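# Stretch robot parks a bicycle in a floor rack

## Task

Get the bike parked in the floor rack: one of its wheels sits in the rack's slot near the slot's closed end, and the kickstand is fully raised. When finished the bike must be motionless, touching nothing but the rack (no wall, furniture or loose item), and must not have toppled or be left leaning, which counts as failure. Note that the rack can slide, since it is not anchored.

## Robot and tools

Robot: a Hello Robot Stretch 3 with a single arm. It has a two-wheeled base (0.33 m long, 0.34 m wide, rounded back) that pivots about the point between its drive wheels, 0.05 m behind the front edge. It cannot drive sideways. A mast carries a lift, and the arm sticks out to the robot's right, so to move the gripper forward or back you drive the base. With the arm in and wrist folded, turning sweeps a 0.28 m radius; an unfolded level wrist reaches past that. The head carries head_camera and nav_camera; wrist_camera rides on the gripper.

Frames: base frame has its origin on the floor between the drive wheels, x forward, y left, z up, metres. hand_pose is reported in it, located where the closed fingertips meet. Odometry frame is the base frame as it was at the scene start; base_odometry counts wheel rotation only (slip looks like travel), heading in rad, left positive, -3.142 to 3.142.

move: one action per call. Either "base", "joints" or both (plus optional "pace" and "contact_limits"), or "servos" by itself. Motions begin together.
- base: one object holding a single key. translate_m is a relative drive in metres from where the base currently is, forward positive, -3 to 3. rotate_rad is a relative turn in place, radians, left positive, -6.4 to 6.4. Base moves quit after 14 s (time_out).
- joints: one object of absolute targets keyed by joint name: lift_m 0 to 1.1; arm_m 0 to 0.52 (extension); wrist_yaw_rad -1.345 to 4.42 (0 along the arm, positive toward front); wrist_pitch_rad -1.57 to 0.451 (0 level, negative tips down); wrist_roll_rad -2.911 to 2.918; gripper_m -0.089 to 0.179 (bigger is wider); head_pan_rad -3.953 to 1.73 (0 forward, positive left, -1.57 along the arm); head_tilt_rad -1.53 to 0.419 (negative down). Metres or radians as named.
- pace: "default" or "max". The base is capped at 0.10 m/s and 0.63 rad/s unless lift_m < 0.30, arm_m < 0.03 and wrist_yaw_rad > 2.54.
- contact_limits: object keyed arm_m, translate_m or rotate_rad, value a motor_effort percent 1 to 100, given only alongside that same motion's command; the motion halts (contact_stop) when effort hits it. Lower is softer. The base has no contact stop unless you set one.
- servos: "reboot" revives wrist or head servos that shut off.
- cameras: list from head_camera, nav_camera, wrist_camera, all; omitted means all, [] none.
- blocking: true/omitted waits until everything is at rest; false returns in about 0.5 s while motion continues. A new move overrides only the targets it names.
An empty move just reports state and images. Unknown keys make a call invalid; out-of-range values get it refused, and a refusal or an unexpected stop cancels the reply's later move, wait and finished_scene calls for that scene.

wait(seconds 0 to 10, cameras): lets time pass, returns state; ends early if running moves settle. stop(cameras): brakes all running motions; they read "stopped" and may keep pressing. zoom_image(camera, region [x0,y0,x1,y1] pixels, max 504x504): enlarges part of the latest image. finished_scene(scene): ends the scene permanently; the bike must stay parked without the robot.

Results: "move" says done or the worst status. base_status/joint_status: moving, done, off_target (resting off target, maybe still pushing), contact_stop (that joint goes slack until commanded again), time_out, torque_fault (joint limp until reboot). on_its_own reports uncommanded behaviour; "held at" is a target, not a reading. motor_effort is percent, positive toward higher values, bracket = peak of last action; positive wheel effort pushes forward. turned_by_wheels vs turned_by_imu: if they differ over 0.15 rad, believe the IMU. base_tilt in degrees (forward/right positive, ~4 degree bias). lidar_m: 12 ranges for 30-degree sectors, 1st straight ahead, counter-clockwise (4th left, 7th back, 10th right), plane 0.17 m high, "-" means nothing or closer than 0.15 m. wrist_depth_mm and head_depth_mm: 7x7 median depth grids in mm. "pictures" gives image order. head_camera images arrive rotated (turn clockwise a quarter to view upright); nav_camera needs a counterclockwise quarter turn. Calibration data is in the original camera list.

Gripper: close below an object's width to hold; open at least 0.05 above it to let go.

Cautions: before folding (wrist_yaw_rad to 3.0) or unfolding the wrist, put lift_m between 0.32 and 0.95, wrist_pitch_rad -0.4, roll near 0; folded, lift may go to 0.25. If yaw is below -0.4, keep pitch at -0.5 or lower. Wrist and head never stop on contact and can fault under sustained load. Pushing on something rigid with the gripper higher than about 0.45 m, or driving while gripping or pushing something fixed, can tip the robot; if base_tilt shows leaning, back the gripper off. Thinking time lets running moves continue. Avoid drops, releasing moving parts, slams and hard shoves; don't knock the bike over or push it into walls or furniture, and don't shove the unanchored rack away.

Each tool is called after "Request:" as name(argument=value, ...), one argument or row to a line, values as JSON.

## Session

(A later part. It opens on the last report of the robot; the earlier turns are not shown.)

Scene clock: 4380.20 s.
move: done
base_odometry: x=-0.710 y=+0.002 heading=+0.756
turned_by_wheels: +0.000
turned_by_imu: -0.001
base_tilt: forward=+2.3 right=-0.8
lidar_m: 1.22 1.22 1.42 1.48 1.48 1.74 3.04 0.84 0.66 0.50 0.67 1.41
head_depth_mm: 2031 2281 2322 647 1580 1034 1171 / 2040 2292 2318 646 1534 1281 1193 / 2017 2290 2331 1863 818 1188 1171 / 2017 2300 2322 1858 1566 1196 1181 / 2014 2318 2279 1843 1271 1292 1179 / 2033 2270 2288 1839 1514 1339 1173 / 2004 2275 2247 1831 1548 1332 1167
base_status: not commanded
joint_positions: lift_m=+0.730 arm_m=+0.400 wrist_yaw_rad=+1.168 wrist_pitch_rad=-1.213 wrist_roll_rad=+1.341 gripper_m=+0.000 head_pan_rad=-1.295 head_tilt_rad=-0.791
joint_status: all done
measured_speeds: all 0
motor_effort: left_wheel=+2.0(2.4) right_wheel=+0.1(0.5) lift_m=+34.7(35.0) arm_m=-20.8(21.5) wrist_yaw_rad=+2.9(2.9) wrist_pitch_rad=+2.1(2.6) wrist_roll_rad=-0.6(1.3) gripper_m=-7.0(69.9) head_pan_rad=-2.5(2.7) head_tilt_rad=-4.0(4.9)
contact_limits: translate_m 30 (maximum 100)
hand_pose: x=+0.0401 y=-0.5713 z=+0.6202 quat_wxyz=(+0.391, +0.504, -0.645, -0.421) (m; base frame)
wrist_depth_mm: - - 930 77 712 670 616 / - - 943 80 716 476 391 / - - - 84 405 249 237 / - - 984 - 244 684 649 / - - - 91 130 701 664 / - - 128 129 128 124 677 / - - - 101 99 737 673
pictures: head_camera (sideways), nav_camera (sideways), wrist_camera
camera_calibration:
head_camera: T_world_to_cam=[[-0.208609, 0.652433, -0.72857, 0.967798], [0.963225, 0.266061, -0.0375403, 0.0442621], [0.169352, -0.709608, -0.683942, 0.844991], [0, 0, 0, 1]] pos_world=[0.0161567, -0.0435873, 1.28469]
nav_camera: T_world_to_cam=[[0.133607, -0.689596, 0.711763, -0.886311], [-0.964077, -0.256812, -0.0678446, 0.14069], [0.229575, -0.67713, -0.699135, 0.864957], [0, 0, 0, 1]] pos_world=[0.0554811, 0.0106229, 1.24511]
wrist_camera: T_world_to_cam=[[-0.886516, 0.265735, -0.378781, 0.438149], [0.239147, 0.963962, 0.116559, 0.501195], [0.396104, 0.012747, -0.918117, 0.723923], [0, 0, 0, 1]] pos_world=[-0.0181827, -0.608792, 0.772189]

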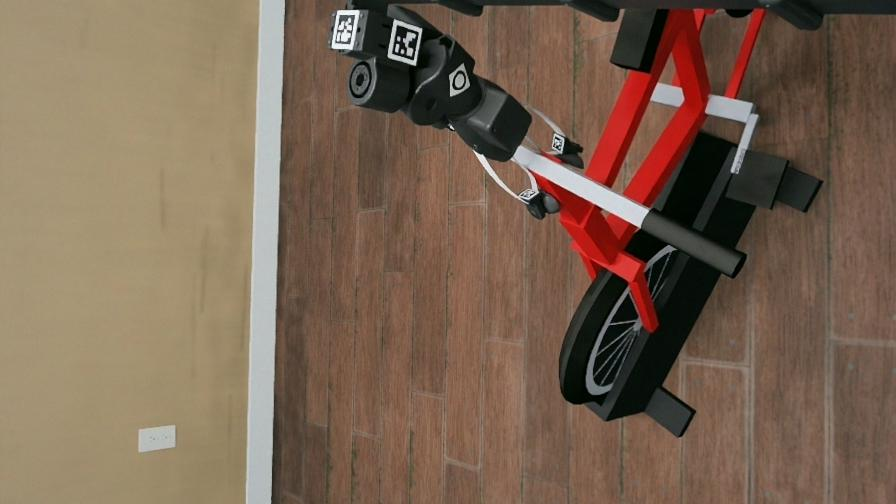

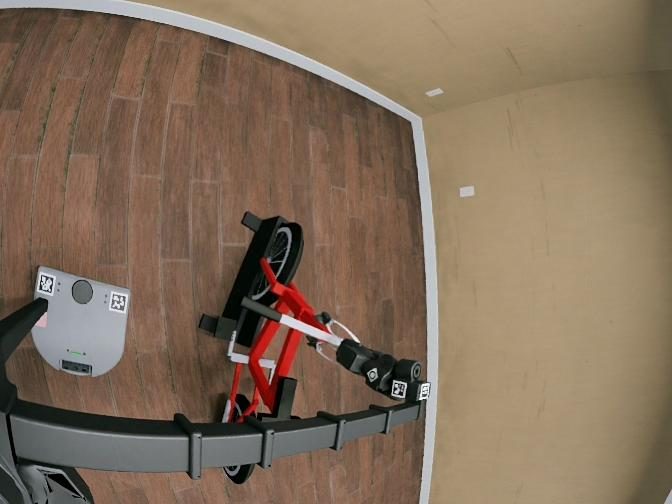

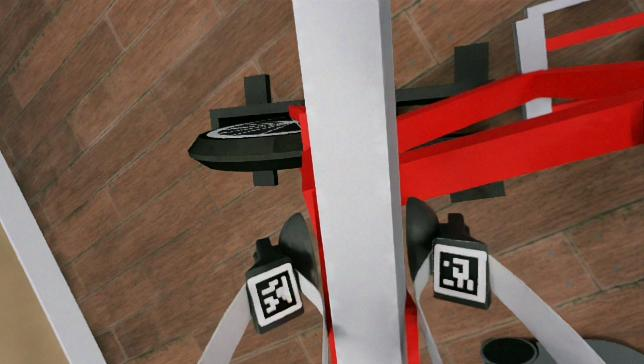

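Request:
move(
  joints={"gripper_m":0.04,"lift_m":0.731},
)

Request:
zoom_image(
  camera="head_camera",
  region=[530, 100, 896, 450],
)

Scene clock: 4386.13 s.
move: done
base_odometry: x=-0.710 y=+0.002 heading=+0.756
turned_by_wheels: +0.000
turned_by_imu: -0.001
base_tilt: forward=+2.3 right=-0.8
lidar_m: 1.22 1.22 1.42 1.48 1.48 1.74 3.05 0.84 0.66 0.50 0.67 1.41
head_depth_mm: 2025 2296 2334 647 1578 1038 1177 / 2016 2308 2318 646 1541 1282 1190 / 2026 2279 2303 1856 817 1206 1178 / 2035 2301 2290 1858 1561 1210 1188 / 2023 2293 2279 1855 1239 1292 1185 / 2024 2298 2260 1823 1516 1330 1172 / 1999 2274 2258 1821 1540 1328 1167
base_status: not commanded
joint_positions: lift_m=+0.731 arm_m=+0.400 wrist_yaw_rad=+1.167 wrist_pitch_rad=-1.212 wrist_roll_rad=+1.341 gripper_m=+0.040 head_pan_rad=-1.295 head_tilt_rad=-0.791
joint_status: all done
measured_speeds: all 0
motor_effort: left_wheel=+1.3(2.4) right_wheel=+2.1(2.4) lift_m=+22.2(38.5) arm_m=-20.6(20.8) wrist_yaw_rad=+3.1(4.2) wrist_pitch_rad=+1.8(2.6) wrist_roll_rad=-0.4(0.6) gripper_m=-2.0(73.9) head_pan_rad=-2.1(2.8) head_tilt_rad=-4.8(4.9)
contact_limits: translate_m 30 (maximum 100)
hand_pose: x=+0.0402 y=-0.5715 z=+0.6212 quat_wxyz=(+0.391, +0.504, -0.645, -0.421) (m; base frame)
wrist_depth_mm: - - 926 79 725 676 614 / - - 950 83 724 471 387 / - - - 86 412 244 238 / - - 979 - 247 689 647 / - - - 94 134 713 667 / - - 129 130 127 124 686 / - - - 104 810 729 675
pictures: head_camera (sideways), nav_camera (sideways), wrist_camera
camera_calibration:
head_camera: T_world_to_cam=[[-0.208609, 0.652433, -0.72857, 0.967798], [0.963225, 0.266061, -0.0375403, 0.0442621], [0.169352, -0.709608, -0.683942, 0.844991], [0, 0, 0, 1]] pos_world=[0.0161567, -0.0435873, 1.28469]
nav_camera: T_world_to_cam=[[0.133607, -0.689596, 0.711763, -0.886311], [-0.964077, -0.256812, -0.0678446, 0.14069], [0.229575, -0.67713, -0.699135, 0.864957], [0, 0, 0, 1]] pos_world=[0.0554811, 0.0106229, 1.24511]
wrist_camera: T_world_to_cam=[[-0.885908, 0.266879, -0.379397, 0.439701], [0.240436, 0.963656, 0.116436, 0.501044], [0.396683, 0.0119308, -0.917878, 0.724204], [0, 0, 0, 1]] pos_world=[-0.0182134, -0.608822, 0.773213]

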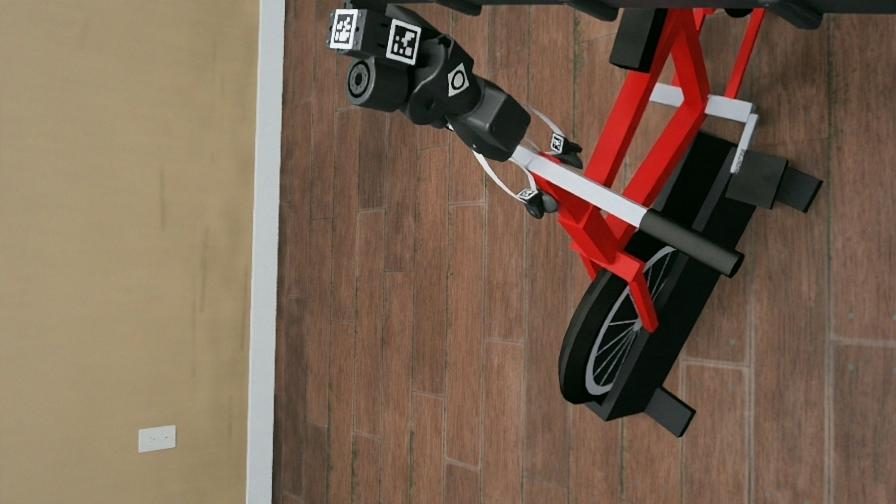

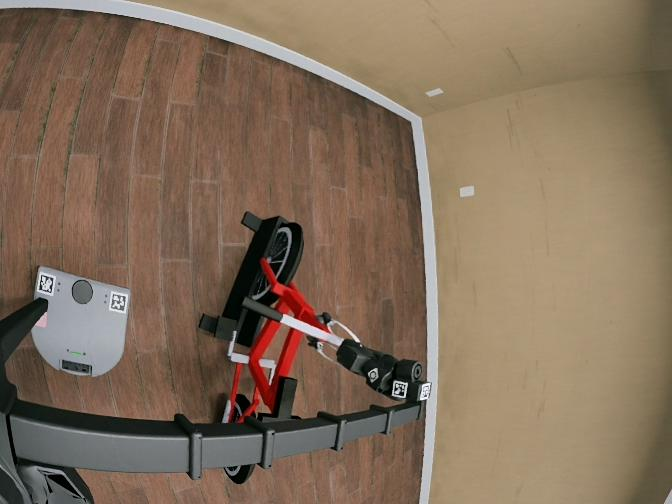

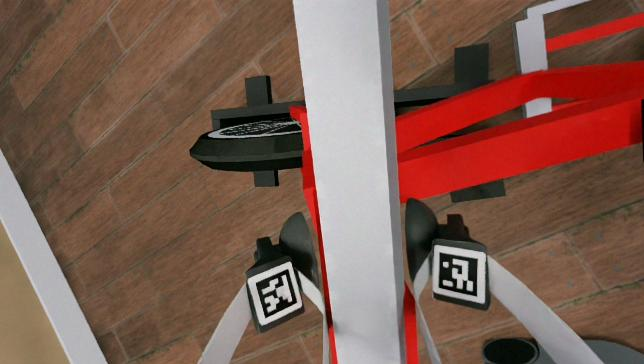

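Scaled by 1.377 from the camera's 896x504 image, which has a finer 1280x720 frame.

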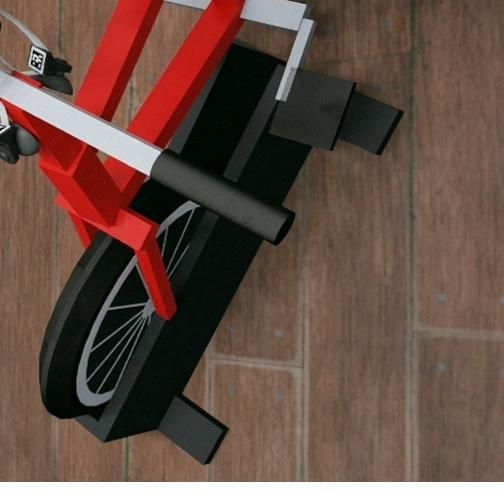

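Request:
move(
  joints={"gripper_m":0.08,"lift_m":0.731},
  cameras=["head_camera","wrist_camera"],
)

Request:
zoom_image(
  camera="head_camera",
  region=[530, 100, 896, 450],
)

Scene clock: 4390.23 s.
move: done
base_odometry: x=-0.710 y=+0.002 heading=+0.756
turned_by_wheels: +0.000
turned_by_imu: -0.001
base_tilt: forward=+2.3 right=-0.8
lidar_m: 1.22 1.22 1.41 1.48 1.48 1.74 3.06 0.84 0.66 0.50 0.67 1.40
head_depth_mm: 2027 2288 2346 646 1579 1039 1172 / 2019 2278 2333 646 1549 1284 1187 / 2017 2318 2291 1870 872 1214 1171 / 2043 2296 2283 1857 1125 1183 1179 / 2022 2262 2271 1852 1248 1288 1181 / 2004 2277 2273 1836 1450 1333 1171 / 2019 2283 2240 1825 1536 1330 1173
base_status: not commanded
joint_positions: lift_m=+0.731 arm_m=+0.400 wrist_yaw_rad=+1.168 wrist_pitch_rad=-1.207 wrist_roll_rad=+1.341 gripper_m=+0.080 head_pan_rad=-1.295 head_tilt_rad=-0.791
joint_status: all done
measured_speeds: all 0
motor_effort: left_wheel=+1.4(1.4) right_wheel=+1.9(2.9) lift_m=+26.5(26.5) arm_m=-19.0(19.4) wrist_yaw_rad=+1.3(3.6) wrist_pitch_rad=+1.6(2.4) wrist_roll_rad=-0.3(0.6) gripper_m=+1.3(78.4) head_pan_rad=-2.4(2.6) head_tilt_rad=-4.2(5.3)
contact_limits: translate_m 30 (maximum 100)
hand_pose: x=+0.0414 y=-0.5719 z=+0.6215 quat_wxyz=(+0.390, +0.505, -0.646, -0.418) (m; base frame)
wrist_depth_mm: - - 939 81 720 679 611 / - - 948 - 722 470 394 / - - - - 261 242 237 / - - 995 - 155 687 652 / - - 984 - 92 158 663 / - - 132 - 126 123 658 / - - - 973 816 743 95
pictures: head_camera (sideways), wrist_camera
camera_calibration:
head_camera: T_world_to_cam=[[-0.208609, 0.652433, -0.72857, 0.967798], [0.963225, 0.266061, -0.0375403, 0.0442621], [0.169352, -0.709608, -0.683942, 0.844991], [0, 0, 0, 1]] pos_world=[0.0161568, -0.0435873, 1.28469]
wrist_camera: T_world_to_cam=[[-0.884566, 0.264714, -0.384018, 0.442561], [0.238362, 0.964267, 0.115641, 0.502026], [0.400908, 0.0107568, -0.916055, 0.722051], [0, 0, 0, 1]] pos_world=[-0.0176651, -0.609006, 0.773335]

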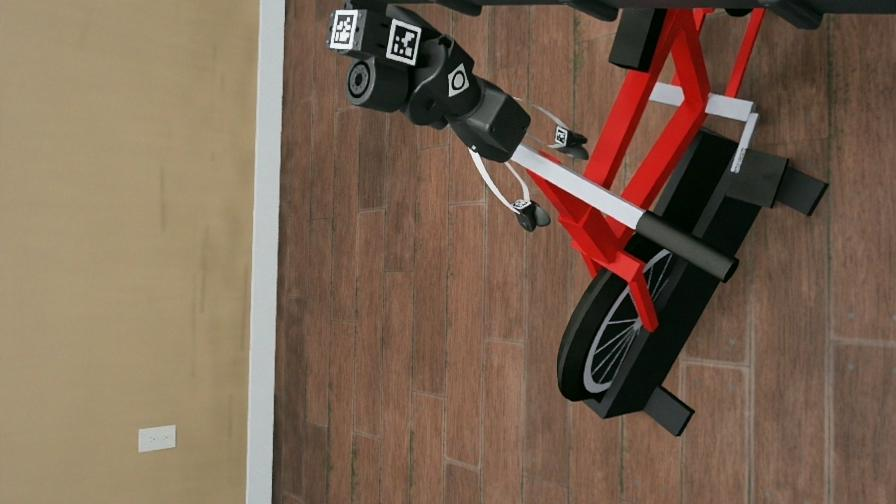

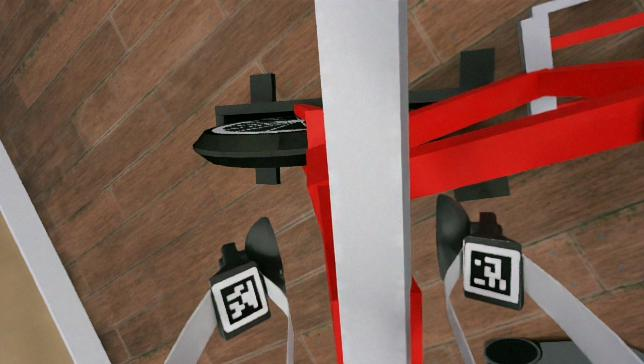

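Scaled by 1.377 from the camera's 896x504 image, which has a finer 1280x720 frame.

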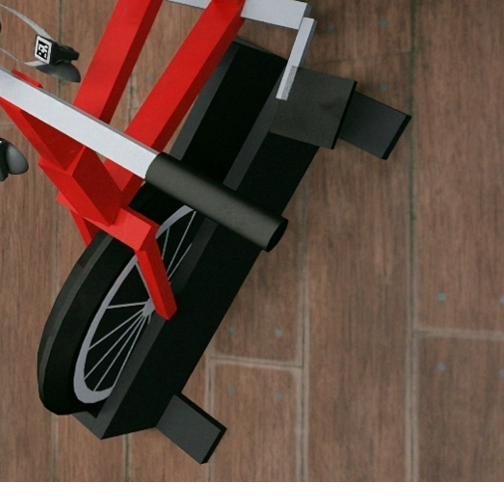

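Request:
move(
  joints={"gripper_m":0.13,"lift_m":0.731},
  cameras=["wrist_camera"],
)

Request:
zoom_image(
  camera="wrist_camera",
  region=[180, 80, 320, 220],
)

Scene clock: 4395.07 s.
move: done
base_odometry: x=-0.710 y=+0.002 heading=+0.756
turned_by_wheels: +0.000
turned_by_imu: -0.001
base_tilt: forward=+2.3 right=-0.8
lidar_m: 1.22 1.22 1.42 1.47 1.48 1.74 3.06 0.84 0.65 0.50 0.67 1.41
head_depth_mm: 2019 2314 2326 645 1595 1038 1172 / 2026 2274 2313 646 1508 1280 1190 / 2011 2285 2297 1873 910 1216 1167 / 2022 2280 2284 1839 1123 1191 1175 / 2007 2277 2268 1853 1241 1289 1177 / 2022 2283 2250 1849 1447 1329 1181 / 2004 2278 2249 1830 1538 1327 1171
base_status: not commanded
joint_positions: lift_m=+0.731 arm_m=+0.400 wrist_yaw_rad=+1.168 wrist_pitch_rad=-1.207 wrist_roll_rad=+1.341 gripper_m=+0.130 head_pan_rad=-1.295 head_tilt_rad=-0.791
joint_status: all done
measured_speeds: all 0
motor_effort: left_wheel=+1.2(1.3) right_wheel=+2.1(2.6) lift_m=+30.0(30.3) arm_m=-17.0(17.7) wrist_yaw_rad=+2.4(2.9) wrist_pitch_rad=+1.3(1.7) wrist_roll_rad=-0.4(0.7) gripper_m=+0.4(81.0) head_pan_rad=-2.1(2.8) head_tilt_rad=-4.3(5.2)
contact_limits: translate_m 30 (maximum 100)
hand_pose: x=+0.0414 y=-0.5719 z=+0.6216 quat_wxyz=(+0.390, +0.505, -0.646, -0.418) (m; base frame)
wrist_depth_mm: - - 924 81 730 676 607 / - - 948 - 720 467 393 / - - - - 260 242 236 / - - - - 244 245 642 / - - 973 - 772 140 647 / - - 977 - 798 127 114 / - 120 - 965 810 737 675
pictures: wrist_camera
camera_calibration:
wrist_camera: T_world_to_cam=[[-0.884563, 0.264713, -0.384026, 0.442574], [0.238361, 0.964267, 0.11564, 0.502026], [0.400915, 0.0107538, -0.916052, 0.722061], [0, 0, 0, 1]] pos_world=[-0.0176643, -0.609007, 0.773352]

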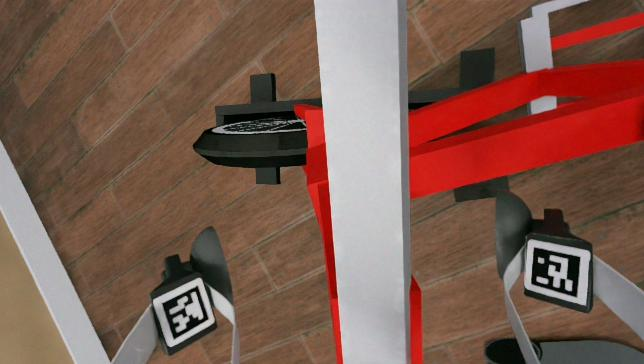

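Scaled by 3.600.

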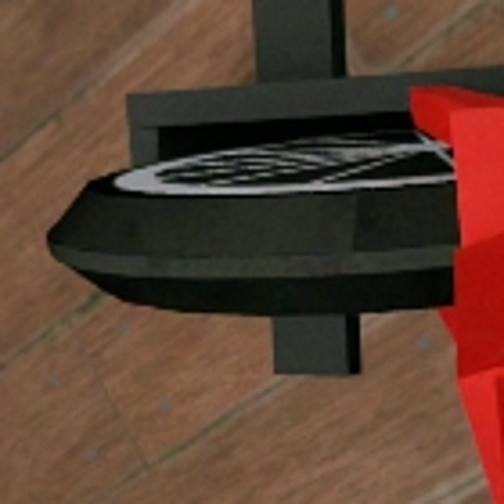

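Lift clear.

Request:
move(
  joints={"lift_m":0.80},
)

Request:
move(
  joints={"lift_m":0.93},
  cameras=[],
)

Request:
move(
  joints={"arm_m":0.1},
)

Request:
zoom_image(
  camera="head_camera",
  region=[480, 50, 896, 470],
)

Scene clock: 4400.13 s.
move: done
base_odometry: x=-0.710 y=+0.002 heading=+0.756
turned_by_wheels: +0.000
turned_by_imu: -0.001
base_tilt: forward=+2.3 right=-0.8
lidar_m: 1.22 1.22 1.41 1.48 1.48 1.73 3.05 0.84 0.66 0.50 0.67 1.40
head_depth_mm: 2019 2283 540 1833 1577 1100 1198 / 2037 2293 2236 631 1553 1284 1189 / 2031 2286 2289 1855 914 1217 1164 / 2046 2308 2279 1848 1571 1187 1186 / 2007 2273 2293 1851 1253 1295 1172 / 2033 2293 2257 1846 1450 1338 1169 / 2005 2277 2243 1819 1551 1321 1171
base_status: not commanded
joint_positions: lift_m=+0.800 arm_m=+0.400 wrist_yaw_rad=+1.168 wrist_pitch_rad=-1.207 wrist_roll_rad=+1.341 gripper_m=+0.130 head_pan_rad=-1.295 head_tilt_rad=-0.791
joint_status: all done
measured_speeds: all 0
motor_effort: left_wheel=+1.1(1.3) right_wheel=+2.3(2.7) lift_m=+29.8(32.1) arm_m=-14.9(15.7) wrist_yaw_rad=+1.5(2.4) wrist_pitch_rad=+0.8(1.6) wrist_roll_rad=-0.4(0.5) gripper_m=+0.1(1.7) head_pan_rad=-1.8(2.8) head_tilt_rad=-4.2(5.7)
contact_limits: translate_m 30 (maximum 100)
hand_pose: x=+0.0415 y=-0.5719 z=+0.6906 quat_wxyz=(+0.390, +0.505, -0.646, -0.418) (m; base frame)
wrist_depth_mm: - - 996 908 142 736 658 / - - - 935 148 539 474 / - - - 464 153 307 296 / - - - 970 158 758 712 / - - - - 165 140 714 / - 150 - - 172 127 114 / - 120 - - 180 809 -
pictures: head_camera (sideways), nav_camera (sideways), wrist_camera
camera_calibration:
head_camera: T_world_to_cam=[[-0.208609, 0.652433, -0.72857, 0.967798], [0.963225, 0.266061, -0.0375403, 0.0442621], [0.169351, -0.709608, -0.683942, 0.844991], [0, 0, 0, 1]] pos_world=[0.0161567, -0.0435873, 1.28469]
nav_camera: T_world_to_cam=[[0.133607, -0.689596, 0.711763, -0.886311], [-0.964077, -0.256812, -0.0678446, 0.14069], [0.229575, -0.67713, -0.699135, 0.864957], [0, 0, 0, 1]] pos_world=[0.0554811, 0.0106229, 1.24511]
wrist_camera: T_world_to_cam=[[-0.884383, 0.264603, -0.384516, 0.469475], [0.238272, 0.9643, 0.115555, 0.494142], [0.401365, 0.0105755, -0.915857, 0.784997], [0, 0, 0, 1]] pos_world=[-0.0176148, -0.609027, 0.842365]

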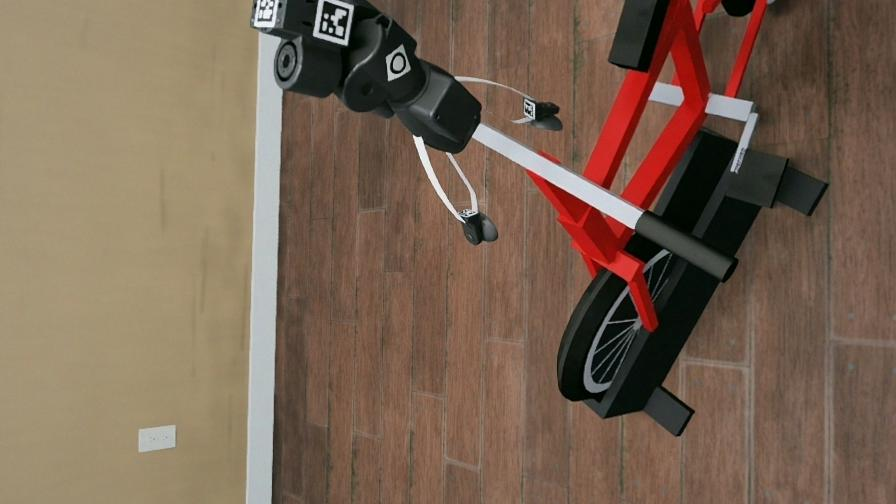

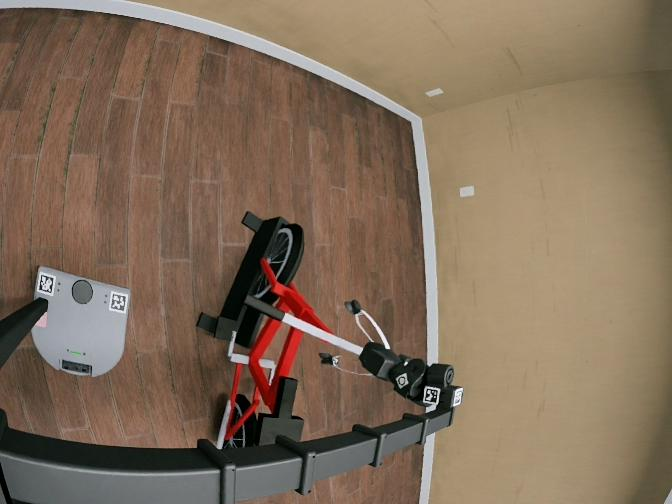

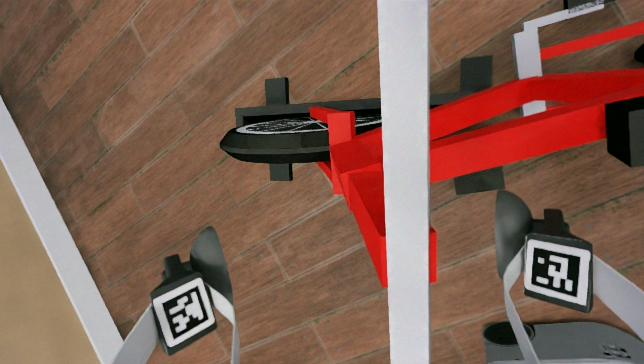

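Scene clock: 4402.13 s.
move: done
base_odometry: x=-0.710 y=+0.002 heading=+0.756
turned_by_wheels: +0.000
turned_by_imu: +0.000
base_tilt: forward=+2.3 right=-0.8
lidar_m: 1.22 1.22 1.42 1.48 1.47 1.74 3.03 0.84 0.66 0.50 0.68 1.41
head_depth_mm: 2013 478 576 1894 1583 1100 1199 / 2023 2295 587 1779 1578 1281 1193 / 2037 2280 2296 1885 913 1212 1167 / 2020 2269 2257 1851 1558 1191 1186 / 2009 2267 2270 1842 1250 1296 1178 / 2000 2270 2269 1845 1444 1335 1176 / 2004 2262 2237 1846 1536 1333 1169
base_status: not commanded
joint_positions: lift_m=+0.930 arm_m=+0.400 wrist_yaw_rad=+1.168 wrist_pitch_rad=-1.207 wrist_roll_rad=+1.341 gripper_m=+0.130 head_pan_rad=-1.295 head_tilt_rad=-0.791
joint_status: all done
measured_speeds: all 0
motor_effort: left_wheel=+1.2(1.3) right_wheel=+2.0(3.0) lift_m=+29.1(31.4) arm_m=-13.7(15.1) wrist_yaw_rad=+2.1(2.9) wrist_pitch_rad=+1.2(1.6) wrist_roll_rad=-0.4(0.6) gripper_m=+0.5(1.7) head_pan_rad=-1.9(2.6) head_tilt_rad=-5.0(5.1)
contact_limits: translate_m 30 (maximum 100)
hand_pose: x=+0.0415 y=-0.5720 z=+0.8206 quat_wxyz=(+0.390, +0.505, -0.646, -0.418) (m; base frame)
wrist_depth_mm: - - - - 911 851 755 / - - - - 920 699 606 / - - - 890 464 434 360 / - - - - 427 877 835 / - - - - 981 140 818 / - 149 - - - 127 114 / - 120 - - - 986 -
pictures: none
No camera images: "cameras" was empty.

Scene clock: 4405.57 s.
move: done
base_odometry: x=-0.710 y=+0.002 heading=+0.756
turned_by_wheels: +0.000
turned_by_imu: -0.001
base_tilt: forward=+2.3 right=-0.8
lidar_m: 1.22 1.22 1.41 1.48 1.48 1.74 3.07 0.84 0.66 0.50 0.67 1.41
head_depth_mm: 2020 2274 2426 - - 1100 1196 / 2031 2284 2326 1845 307 305 1191 / 2031 2300 2299 1869 765 1111 1164 / 2027 2300 2308 1845 1565 1191 1185 / 2011 2276 2251 1859 1249 1287 1174 / 2034 2301 2278 1851 1448 1334 1166 / 2022 2284 2258 1825 1543 1330 1176
base_status: not commanded
joint_positions: lift_m=+0.930 arm_m=+0.100 wrist_yaw_rad=+1.170 wrist_pitch_rad=-1.207 wrist_roll_rad=+1.341 gripper_m=+0.130 head_pan_rad=-1.295 head_tilt_rad=-0.791
joint_status: all done
measured_speeds: all 0
motor_effort: left_wheel=+1.2(1.4) right_wheel=+2.4(2.8) lift_m=+23.5(29.1) arm_m=-19.4(21.0) wrist_yaw_rad=-0.1(2.1) wrist_pitch_rad=+0.8(1.8) wrist_roll_rad=-0.3(0.7) gripper_m=+0.4(1.9) head_pan_rad=-2.6(2.9) head_tilt_rad=-4.3(5.4)
contact_limits: translate_m 30 (maximum 100)
hand_pose: x=+0.0416 y=-0.2719 z=+0.8206 quat_wxyz=(+0.390, +0.506, -0.646, -0.418) (m; base frame)
wrist_depth_mm: - - - 318 943 845 794 / - - - - 952 873 799 / - - - - 963 894 811 / - - - - 996 903 813 / - - - - - 140 119 / - 149 - - - 125 112 / - 120 - - - 944 835
pictures: head_camera (sideways), nav_camera (sideways), wrist_camera
camera_calibration:
head_camera: T_world_to_cam=[[-0.208609, 0.652433, -0.72857, 0.967798], [0.963225, 0.266061, -0.0375403, 0.0442621], [0.169351, -0.709608, -0.683942, 0.844991], [0, 0, 0, 1]] pos_world=[0.0161567, -0.0435873, 1.28469]
nav_camera: T_world_to_cam=[[0.133607, -0.689596, 0.711763, -0.886311], [-0.964077, -0.256812, -0.0678446, 0.14069], [0.229575, -0.67713, -0.699135, 0.864957], [0, 0, 0, 1]] pos_world=[0.0554811, 0.0106229, 1.24511]
wrist_camera: T_world_to_cam=[[-0.884767, 0.262993, -0.384736, 0.439917], [0.23653, 0.964733, 0.115517, 0.18994], [0.401548, 0.0112036, -0.91577, 0.900955], [0, 0, 0, 1]] pos_world=[-0.0174795, -0.30903, 0.972378]

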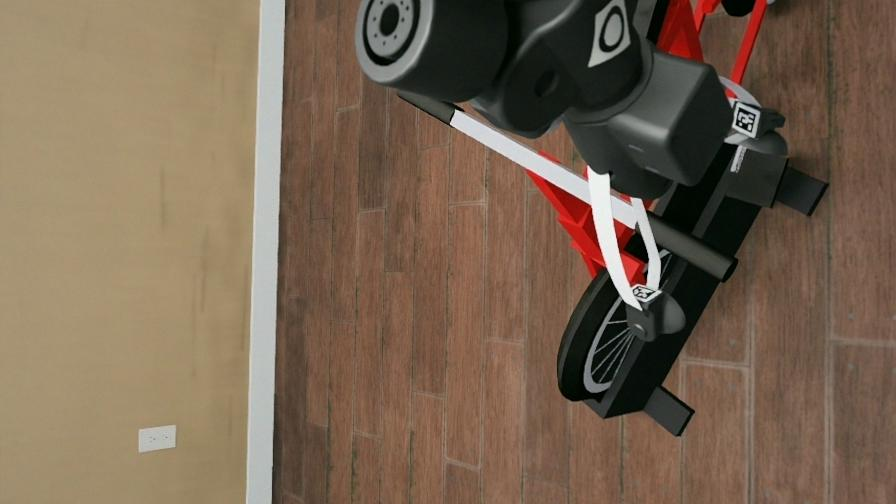

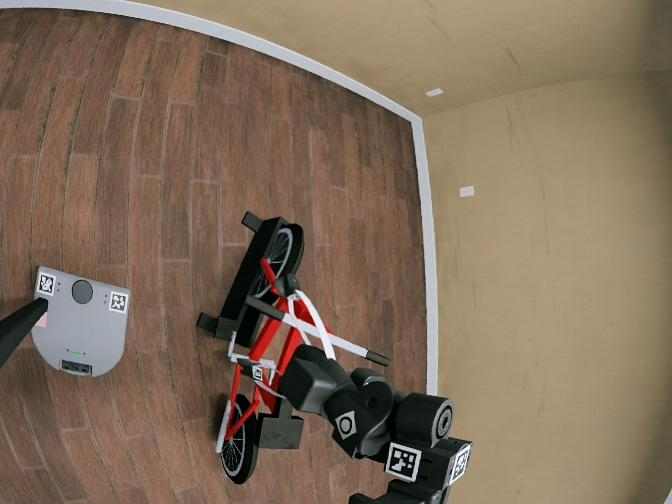

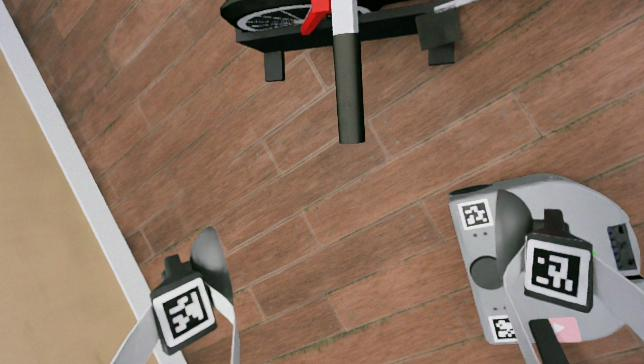

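Scaled by 1.200 from the camera's 896x504 image, which has a finer 1280x720 frame.

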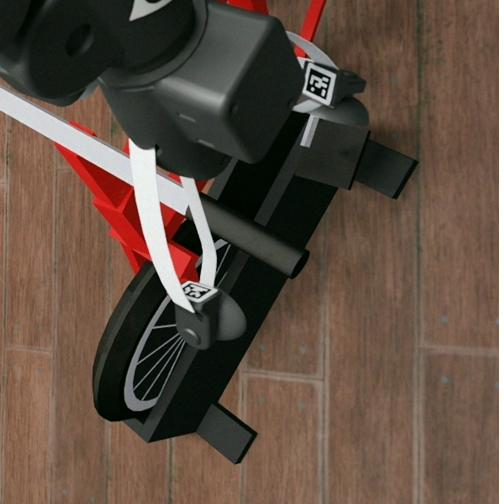

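Request:
zoom_image(
  camera="nav_camera",
  region=[180, 190, 340, 500],
)

Scaled by 1.626 from the camera's 672x504 image, which has a finer 792x594 frame.

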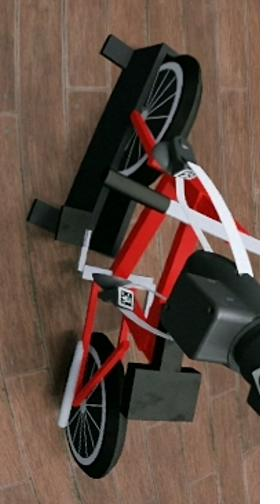

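Request:
move(
  base={"translate_m":0.45},
  joints={"arm_m":0.0,"head_pan_rad":-1.75,"head_tilt_rad":-0.85},
  cameras=["head_camera"],
)

Scene clock: 4425.60 s.
move: done
base_odometry: x=-0.383 y=+0.311 heading=+0.756
turned_by_wheels: +0.000
turned_by_imu: +0.000
base_tilt: forward=+2.3 right=-0.8
lidar_m: 0.78 0.78 0.91 1.59 1.59 1.88 3.30 0.70 0.67 0.70 1.55 0.91
head_depth_mm: 2532 2763 2161 - - 1276 1176 / 2419 2695 2142 - - 1279 1175 / 2313 2502 2156 - - - 1162 / 2176 2434 2132 1840 - - - / 2075 2391 2138 1811 - - - / 2013 2272 2096 1755 1493 1305 1120 / 1903 2161 2086 1744 1487 1299 1098
base_status: done
joint_positions: lift_m=+0.930 arm_m=+0.000 wrist_yaw_rad=+1.170 wrist_pitch_rad=-1.207 wrist_roll_rad=+1.341 gripper_m=+0.130 head_pan_rad=-1.745 head_tilt_rad=-0.839
joint_status: all done
measured_speeds: all 0
motor_effort: left_wheel=+3.6(8.5) right_wheel=+3.0(7.7) lift_m=+26.5(26.5) arm_m=-16.0(21.0) wrist_yaw_rad=+1.4(1.5) wrist_pitch_rad=+0.9(1.9) wrist_roll_rad=-0.4(0.6) gripper_m=+1.0(1.9) head_pan_rad=-2.3(3.9) head_tilt_rad=-5.6(8.4)
hand_pose: x=+0.0416 y=-0.1719 z=+0.8206 quat_wxyz=(+0.390, +0.506, -0.646, -0.418) (m; base frame)
wrist_depth_mm: - - - - 930 862 793 / - - - - 947 867 802 / - - - - 978 899 812 / - - - - 991 - 801 / - - - - - 140 129 / - 124 - - - 125 115 / - 117 - - - 966 850
pictures: head_camera (sideways)
camera_calibration:
head_camera: T_world_to_cam=[[0.101781, 0.712415, -0.694338, 0.921293], [0.98342, -0.177355, -0.0378152, 0.0444945], [-0.150084, -0.678977, -0.718655, 0.892087], [0, 0, 0, 1]] pos_world=[-0.00363888, -0.0427455, 1.28247]

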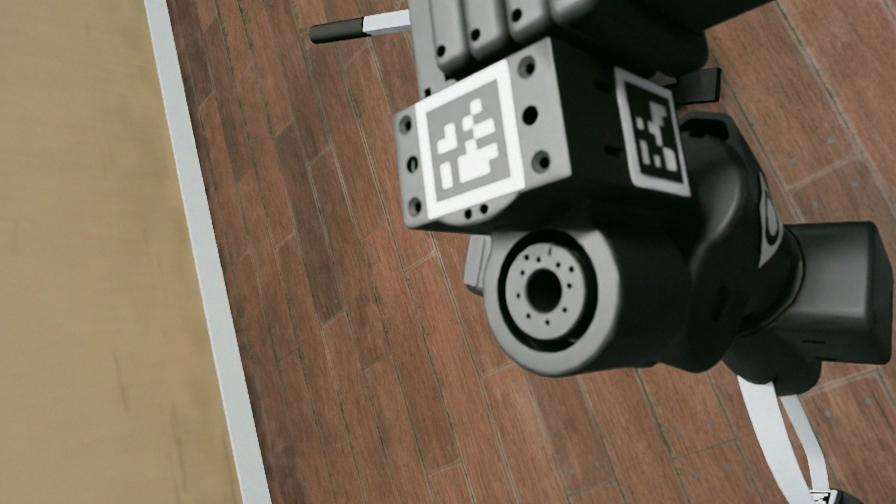

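Request:
move(
  base={"translate_m":0.2},
  joints={"head_pan_rad":-2.3,"head_tilt_rad":-0.75},
  cameras=["head_camera"],
)

Scene clock: 4431.43 s.
move: done
base_odometry: x=-0.237 y=+0.448 heading=+0.756
turned_by_wheels: +0.000
turned_by_imu: -0.001
base_tilt: forward=+2.3 right=-0.8
lidar_m: 0.59 0.59 0.68 1.20 1.64 1.93 3.41 0.81 0.75 2.11 1.17 0.68
head_depth_mm: 3689 3376 2515 1920 1630 - - / 3920 3344 2446 1452 1656 - - / - 3328 2450 1224 - - 1162 / 3496 3279 2350 1989 - - 1181 / 3110 3201 2409 2035 - 1310 1193 / 2742 2888 2409 2039 - - 1156 / 2443 2728 2383 1964 - - -
base_status: done
joint_positions: lift_m=+0.930 arm_m=+0.000 wrist_yaw_rad=+1.170 wrist_pitch_rad=-1.207 wrist_roll_rad=+1.341 gripper_m=+0.130 head_pan_rad=-2.294 head_tilt_rad=-0.754
joint_status: all done
measured_speeds: all 0
motor_effort: left_wheel=+3.7(8.3) right_wheel=+3.4(7.3) lift_m=+29.9(30.1) arm_m=-9.9(13.4) wrist_yaw_rad=+0.8(1.4) wrist_pitch_rad=+1.0(1.7) wrist_roll_rad=-0.5(0.6) gripper_m=+0.4(1.8) head_pan_rad=-2.5(4.0) head_tilt_rad=+1.8(5.2)
hand_pose: x=+0.0416 y=-0.1719 z=+0.8206 quat_wxyz=(+0.390, +0.506, -0.646, -0.418) (m; base frame)
wrist_depth_mm: - - - - 936 847 784 / - - - - 946 877 806 / - - - - 960 882 798 / - - - - - - 798 / - - - - - 140 129 / - 125 147 - - 125 114 / - 117 - - - 947 840
pictures: head_camera (sideways)
camera_calibration:
head_camera: T_world_to_cam=[[0.418335, 0.508072, -0.7529, 0.995684], [0.743641, -0.667539, -0.037278, 0.0452619], [-0.52153, -0.544293, -0.657078, 0.814262], [0, 0, 0, 1]] pos_world=[-0.0255256, -0.0324676, 1.28637]

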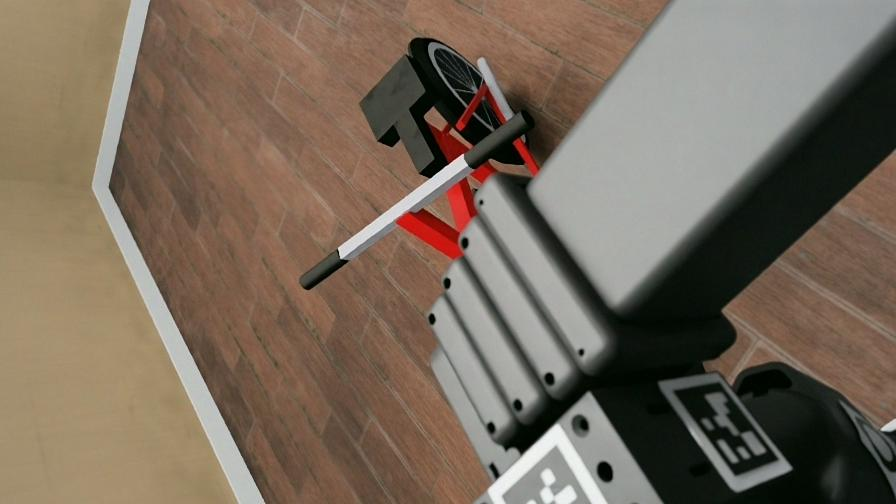

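Request:
move(
  base={"rotate_rad":0.6},
  joints={"head_pan_rad":-2.85,"head_tilt_rad":-0.8},
  cameras=["head_camera","nav_camera"],
)

Scene clock: 4439.70 s.
move: done
base_odometry: x=-0.237 y=+0.448 heading=+1.356
turned_by_wheels: +0.600
turned_by_imu: +0.595
base_tilt: forward=+2.3 right=-0.9
lidar_m: 0.59 0.72 1.40 1.65 2.03 3.95 0.81 0.75 2.12 1.03 0.65 0.59
head_depth_mm: 3837 3097 2352 - - - - / 3990 3050 2326 1222 1552 - - / 3728 3039 2319 1347 1479 - - / 3306 3020 2228 1817 1352 - - / 2970 2983 2278 1856 1195 - - / 2639 2807 2287 1845 1622 - 1138 / 2395 2613 2252 1851 1645 - 1147
base_status: done
joint_positions: lift_m=+0.930 arm_m=+0.000 wrist_yaw_rad=+1.170 wrist_pitch_rad=-1.207 wrist_roll_rad=+1.341 gripper_m=+0.130 head_pan_rad=-2.845 head_tilt_rad=-0.790
joint_status: all done
measured_speeds: all 0
motor_effort: left_wheel=-3.6(7.3) right_wheel=+6.0(10.2) lift_m=+28.9(29.6) arm_m=-7.0(7.6) wrist_yaw_rad=-1.2(1.4) wrist_pitch_rad=+1.2(1.7) wrist_roll_rad=-0.3(0.7) gripper_m=+1.0(1.7) head_pan_rad=-2.2(5.1) head_tilt_rad=-5.4(7.5)
hand_pose: x=+0.0416 y=-0.1719 z=+0.8206 quat_wxyz=(+0.390, +0.506, -0.646, -0.418) (m; base frame)
wrist_depth_mm: - - - - 927 857 794 / - - - - 960 872 801 / - - - - 978 884 816 / - - - - 981 - 804 / - - - - - 140 129 / - 124 149 - - 125 114 / - 117 - - - 953 853
pictures: head_camera (sideways), nav_camera (sideways)
camera_calibration:
head_camera: T_world_to_cam=[[0.647509, 0.22213, -0.728965, 0.963091], [0.286193, -0.957436, -0.0375365, 0.0483871], [-0.706276, -0.18432, -0.683521, 0.849784], [0, 0, 0, 1]] pos_world=[-0.0372762, -0.010972, 1.28472]
nav_camera: T_world_to_cam=[[-0.686247, -0.147927, 0.712168, -0.881837], [-0.277023, 0.958465, -0.0678537, 0.136511], [-0.67255, -0.243851, -0.698723, 0.869923], [0, 0, 0, 1]] pos_world=[0.0177254, -0.0491569, 1.24511]

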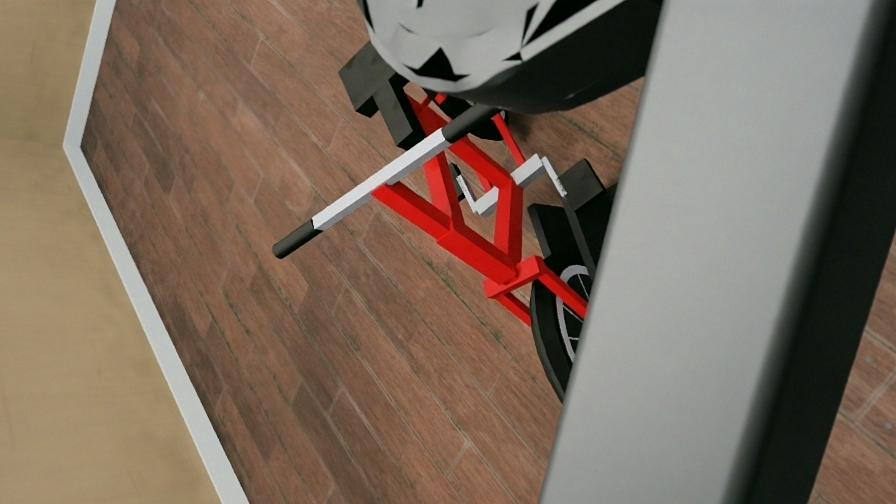

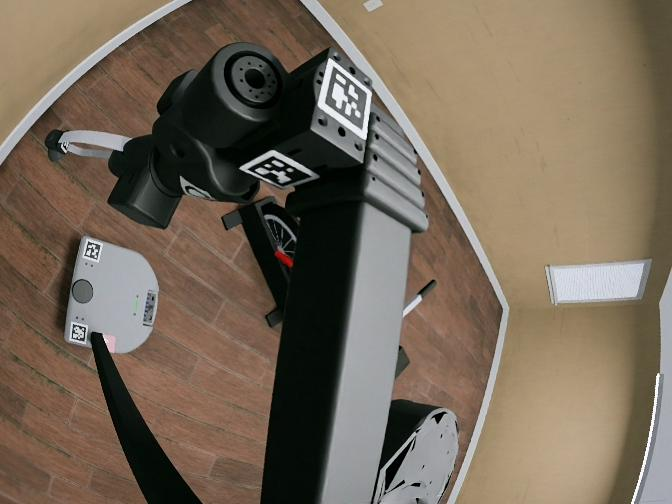

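Request:
zoom_image(
  camera="nav_camera",
  region=[215, 185, 305, 285],
)

Scaled by 5.040 from the camera's 672x504 image, which has a finer 792x594 frame.

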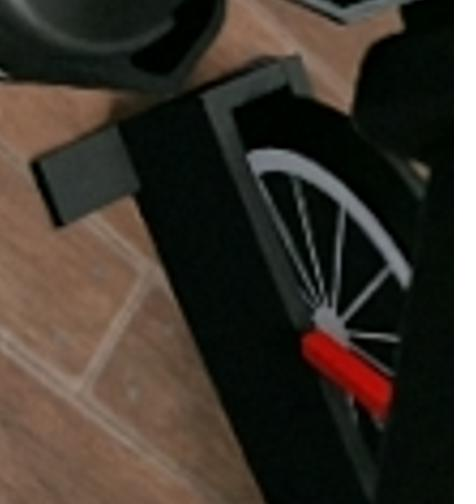

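Request:
finished_scene(
  scene=1,
)

The scene is finished: the task was done.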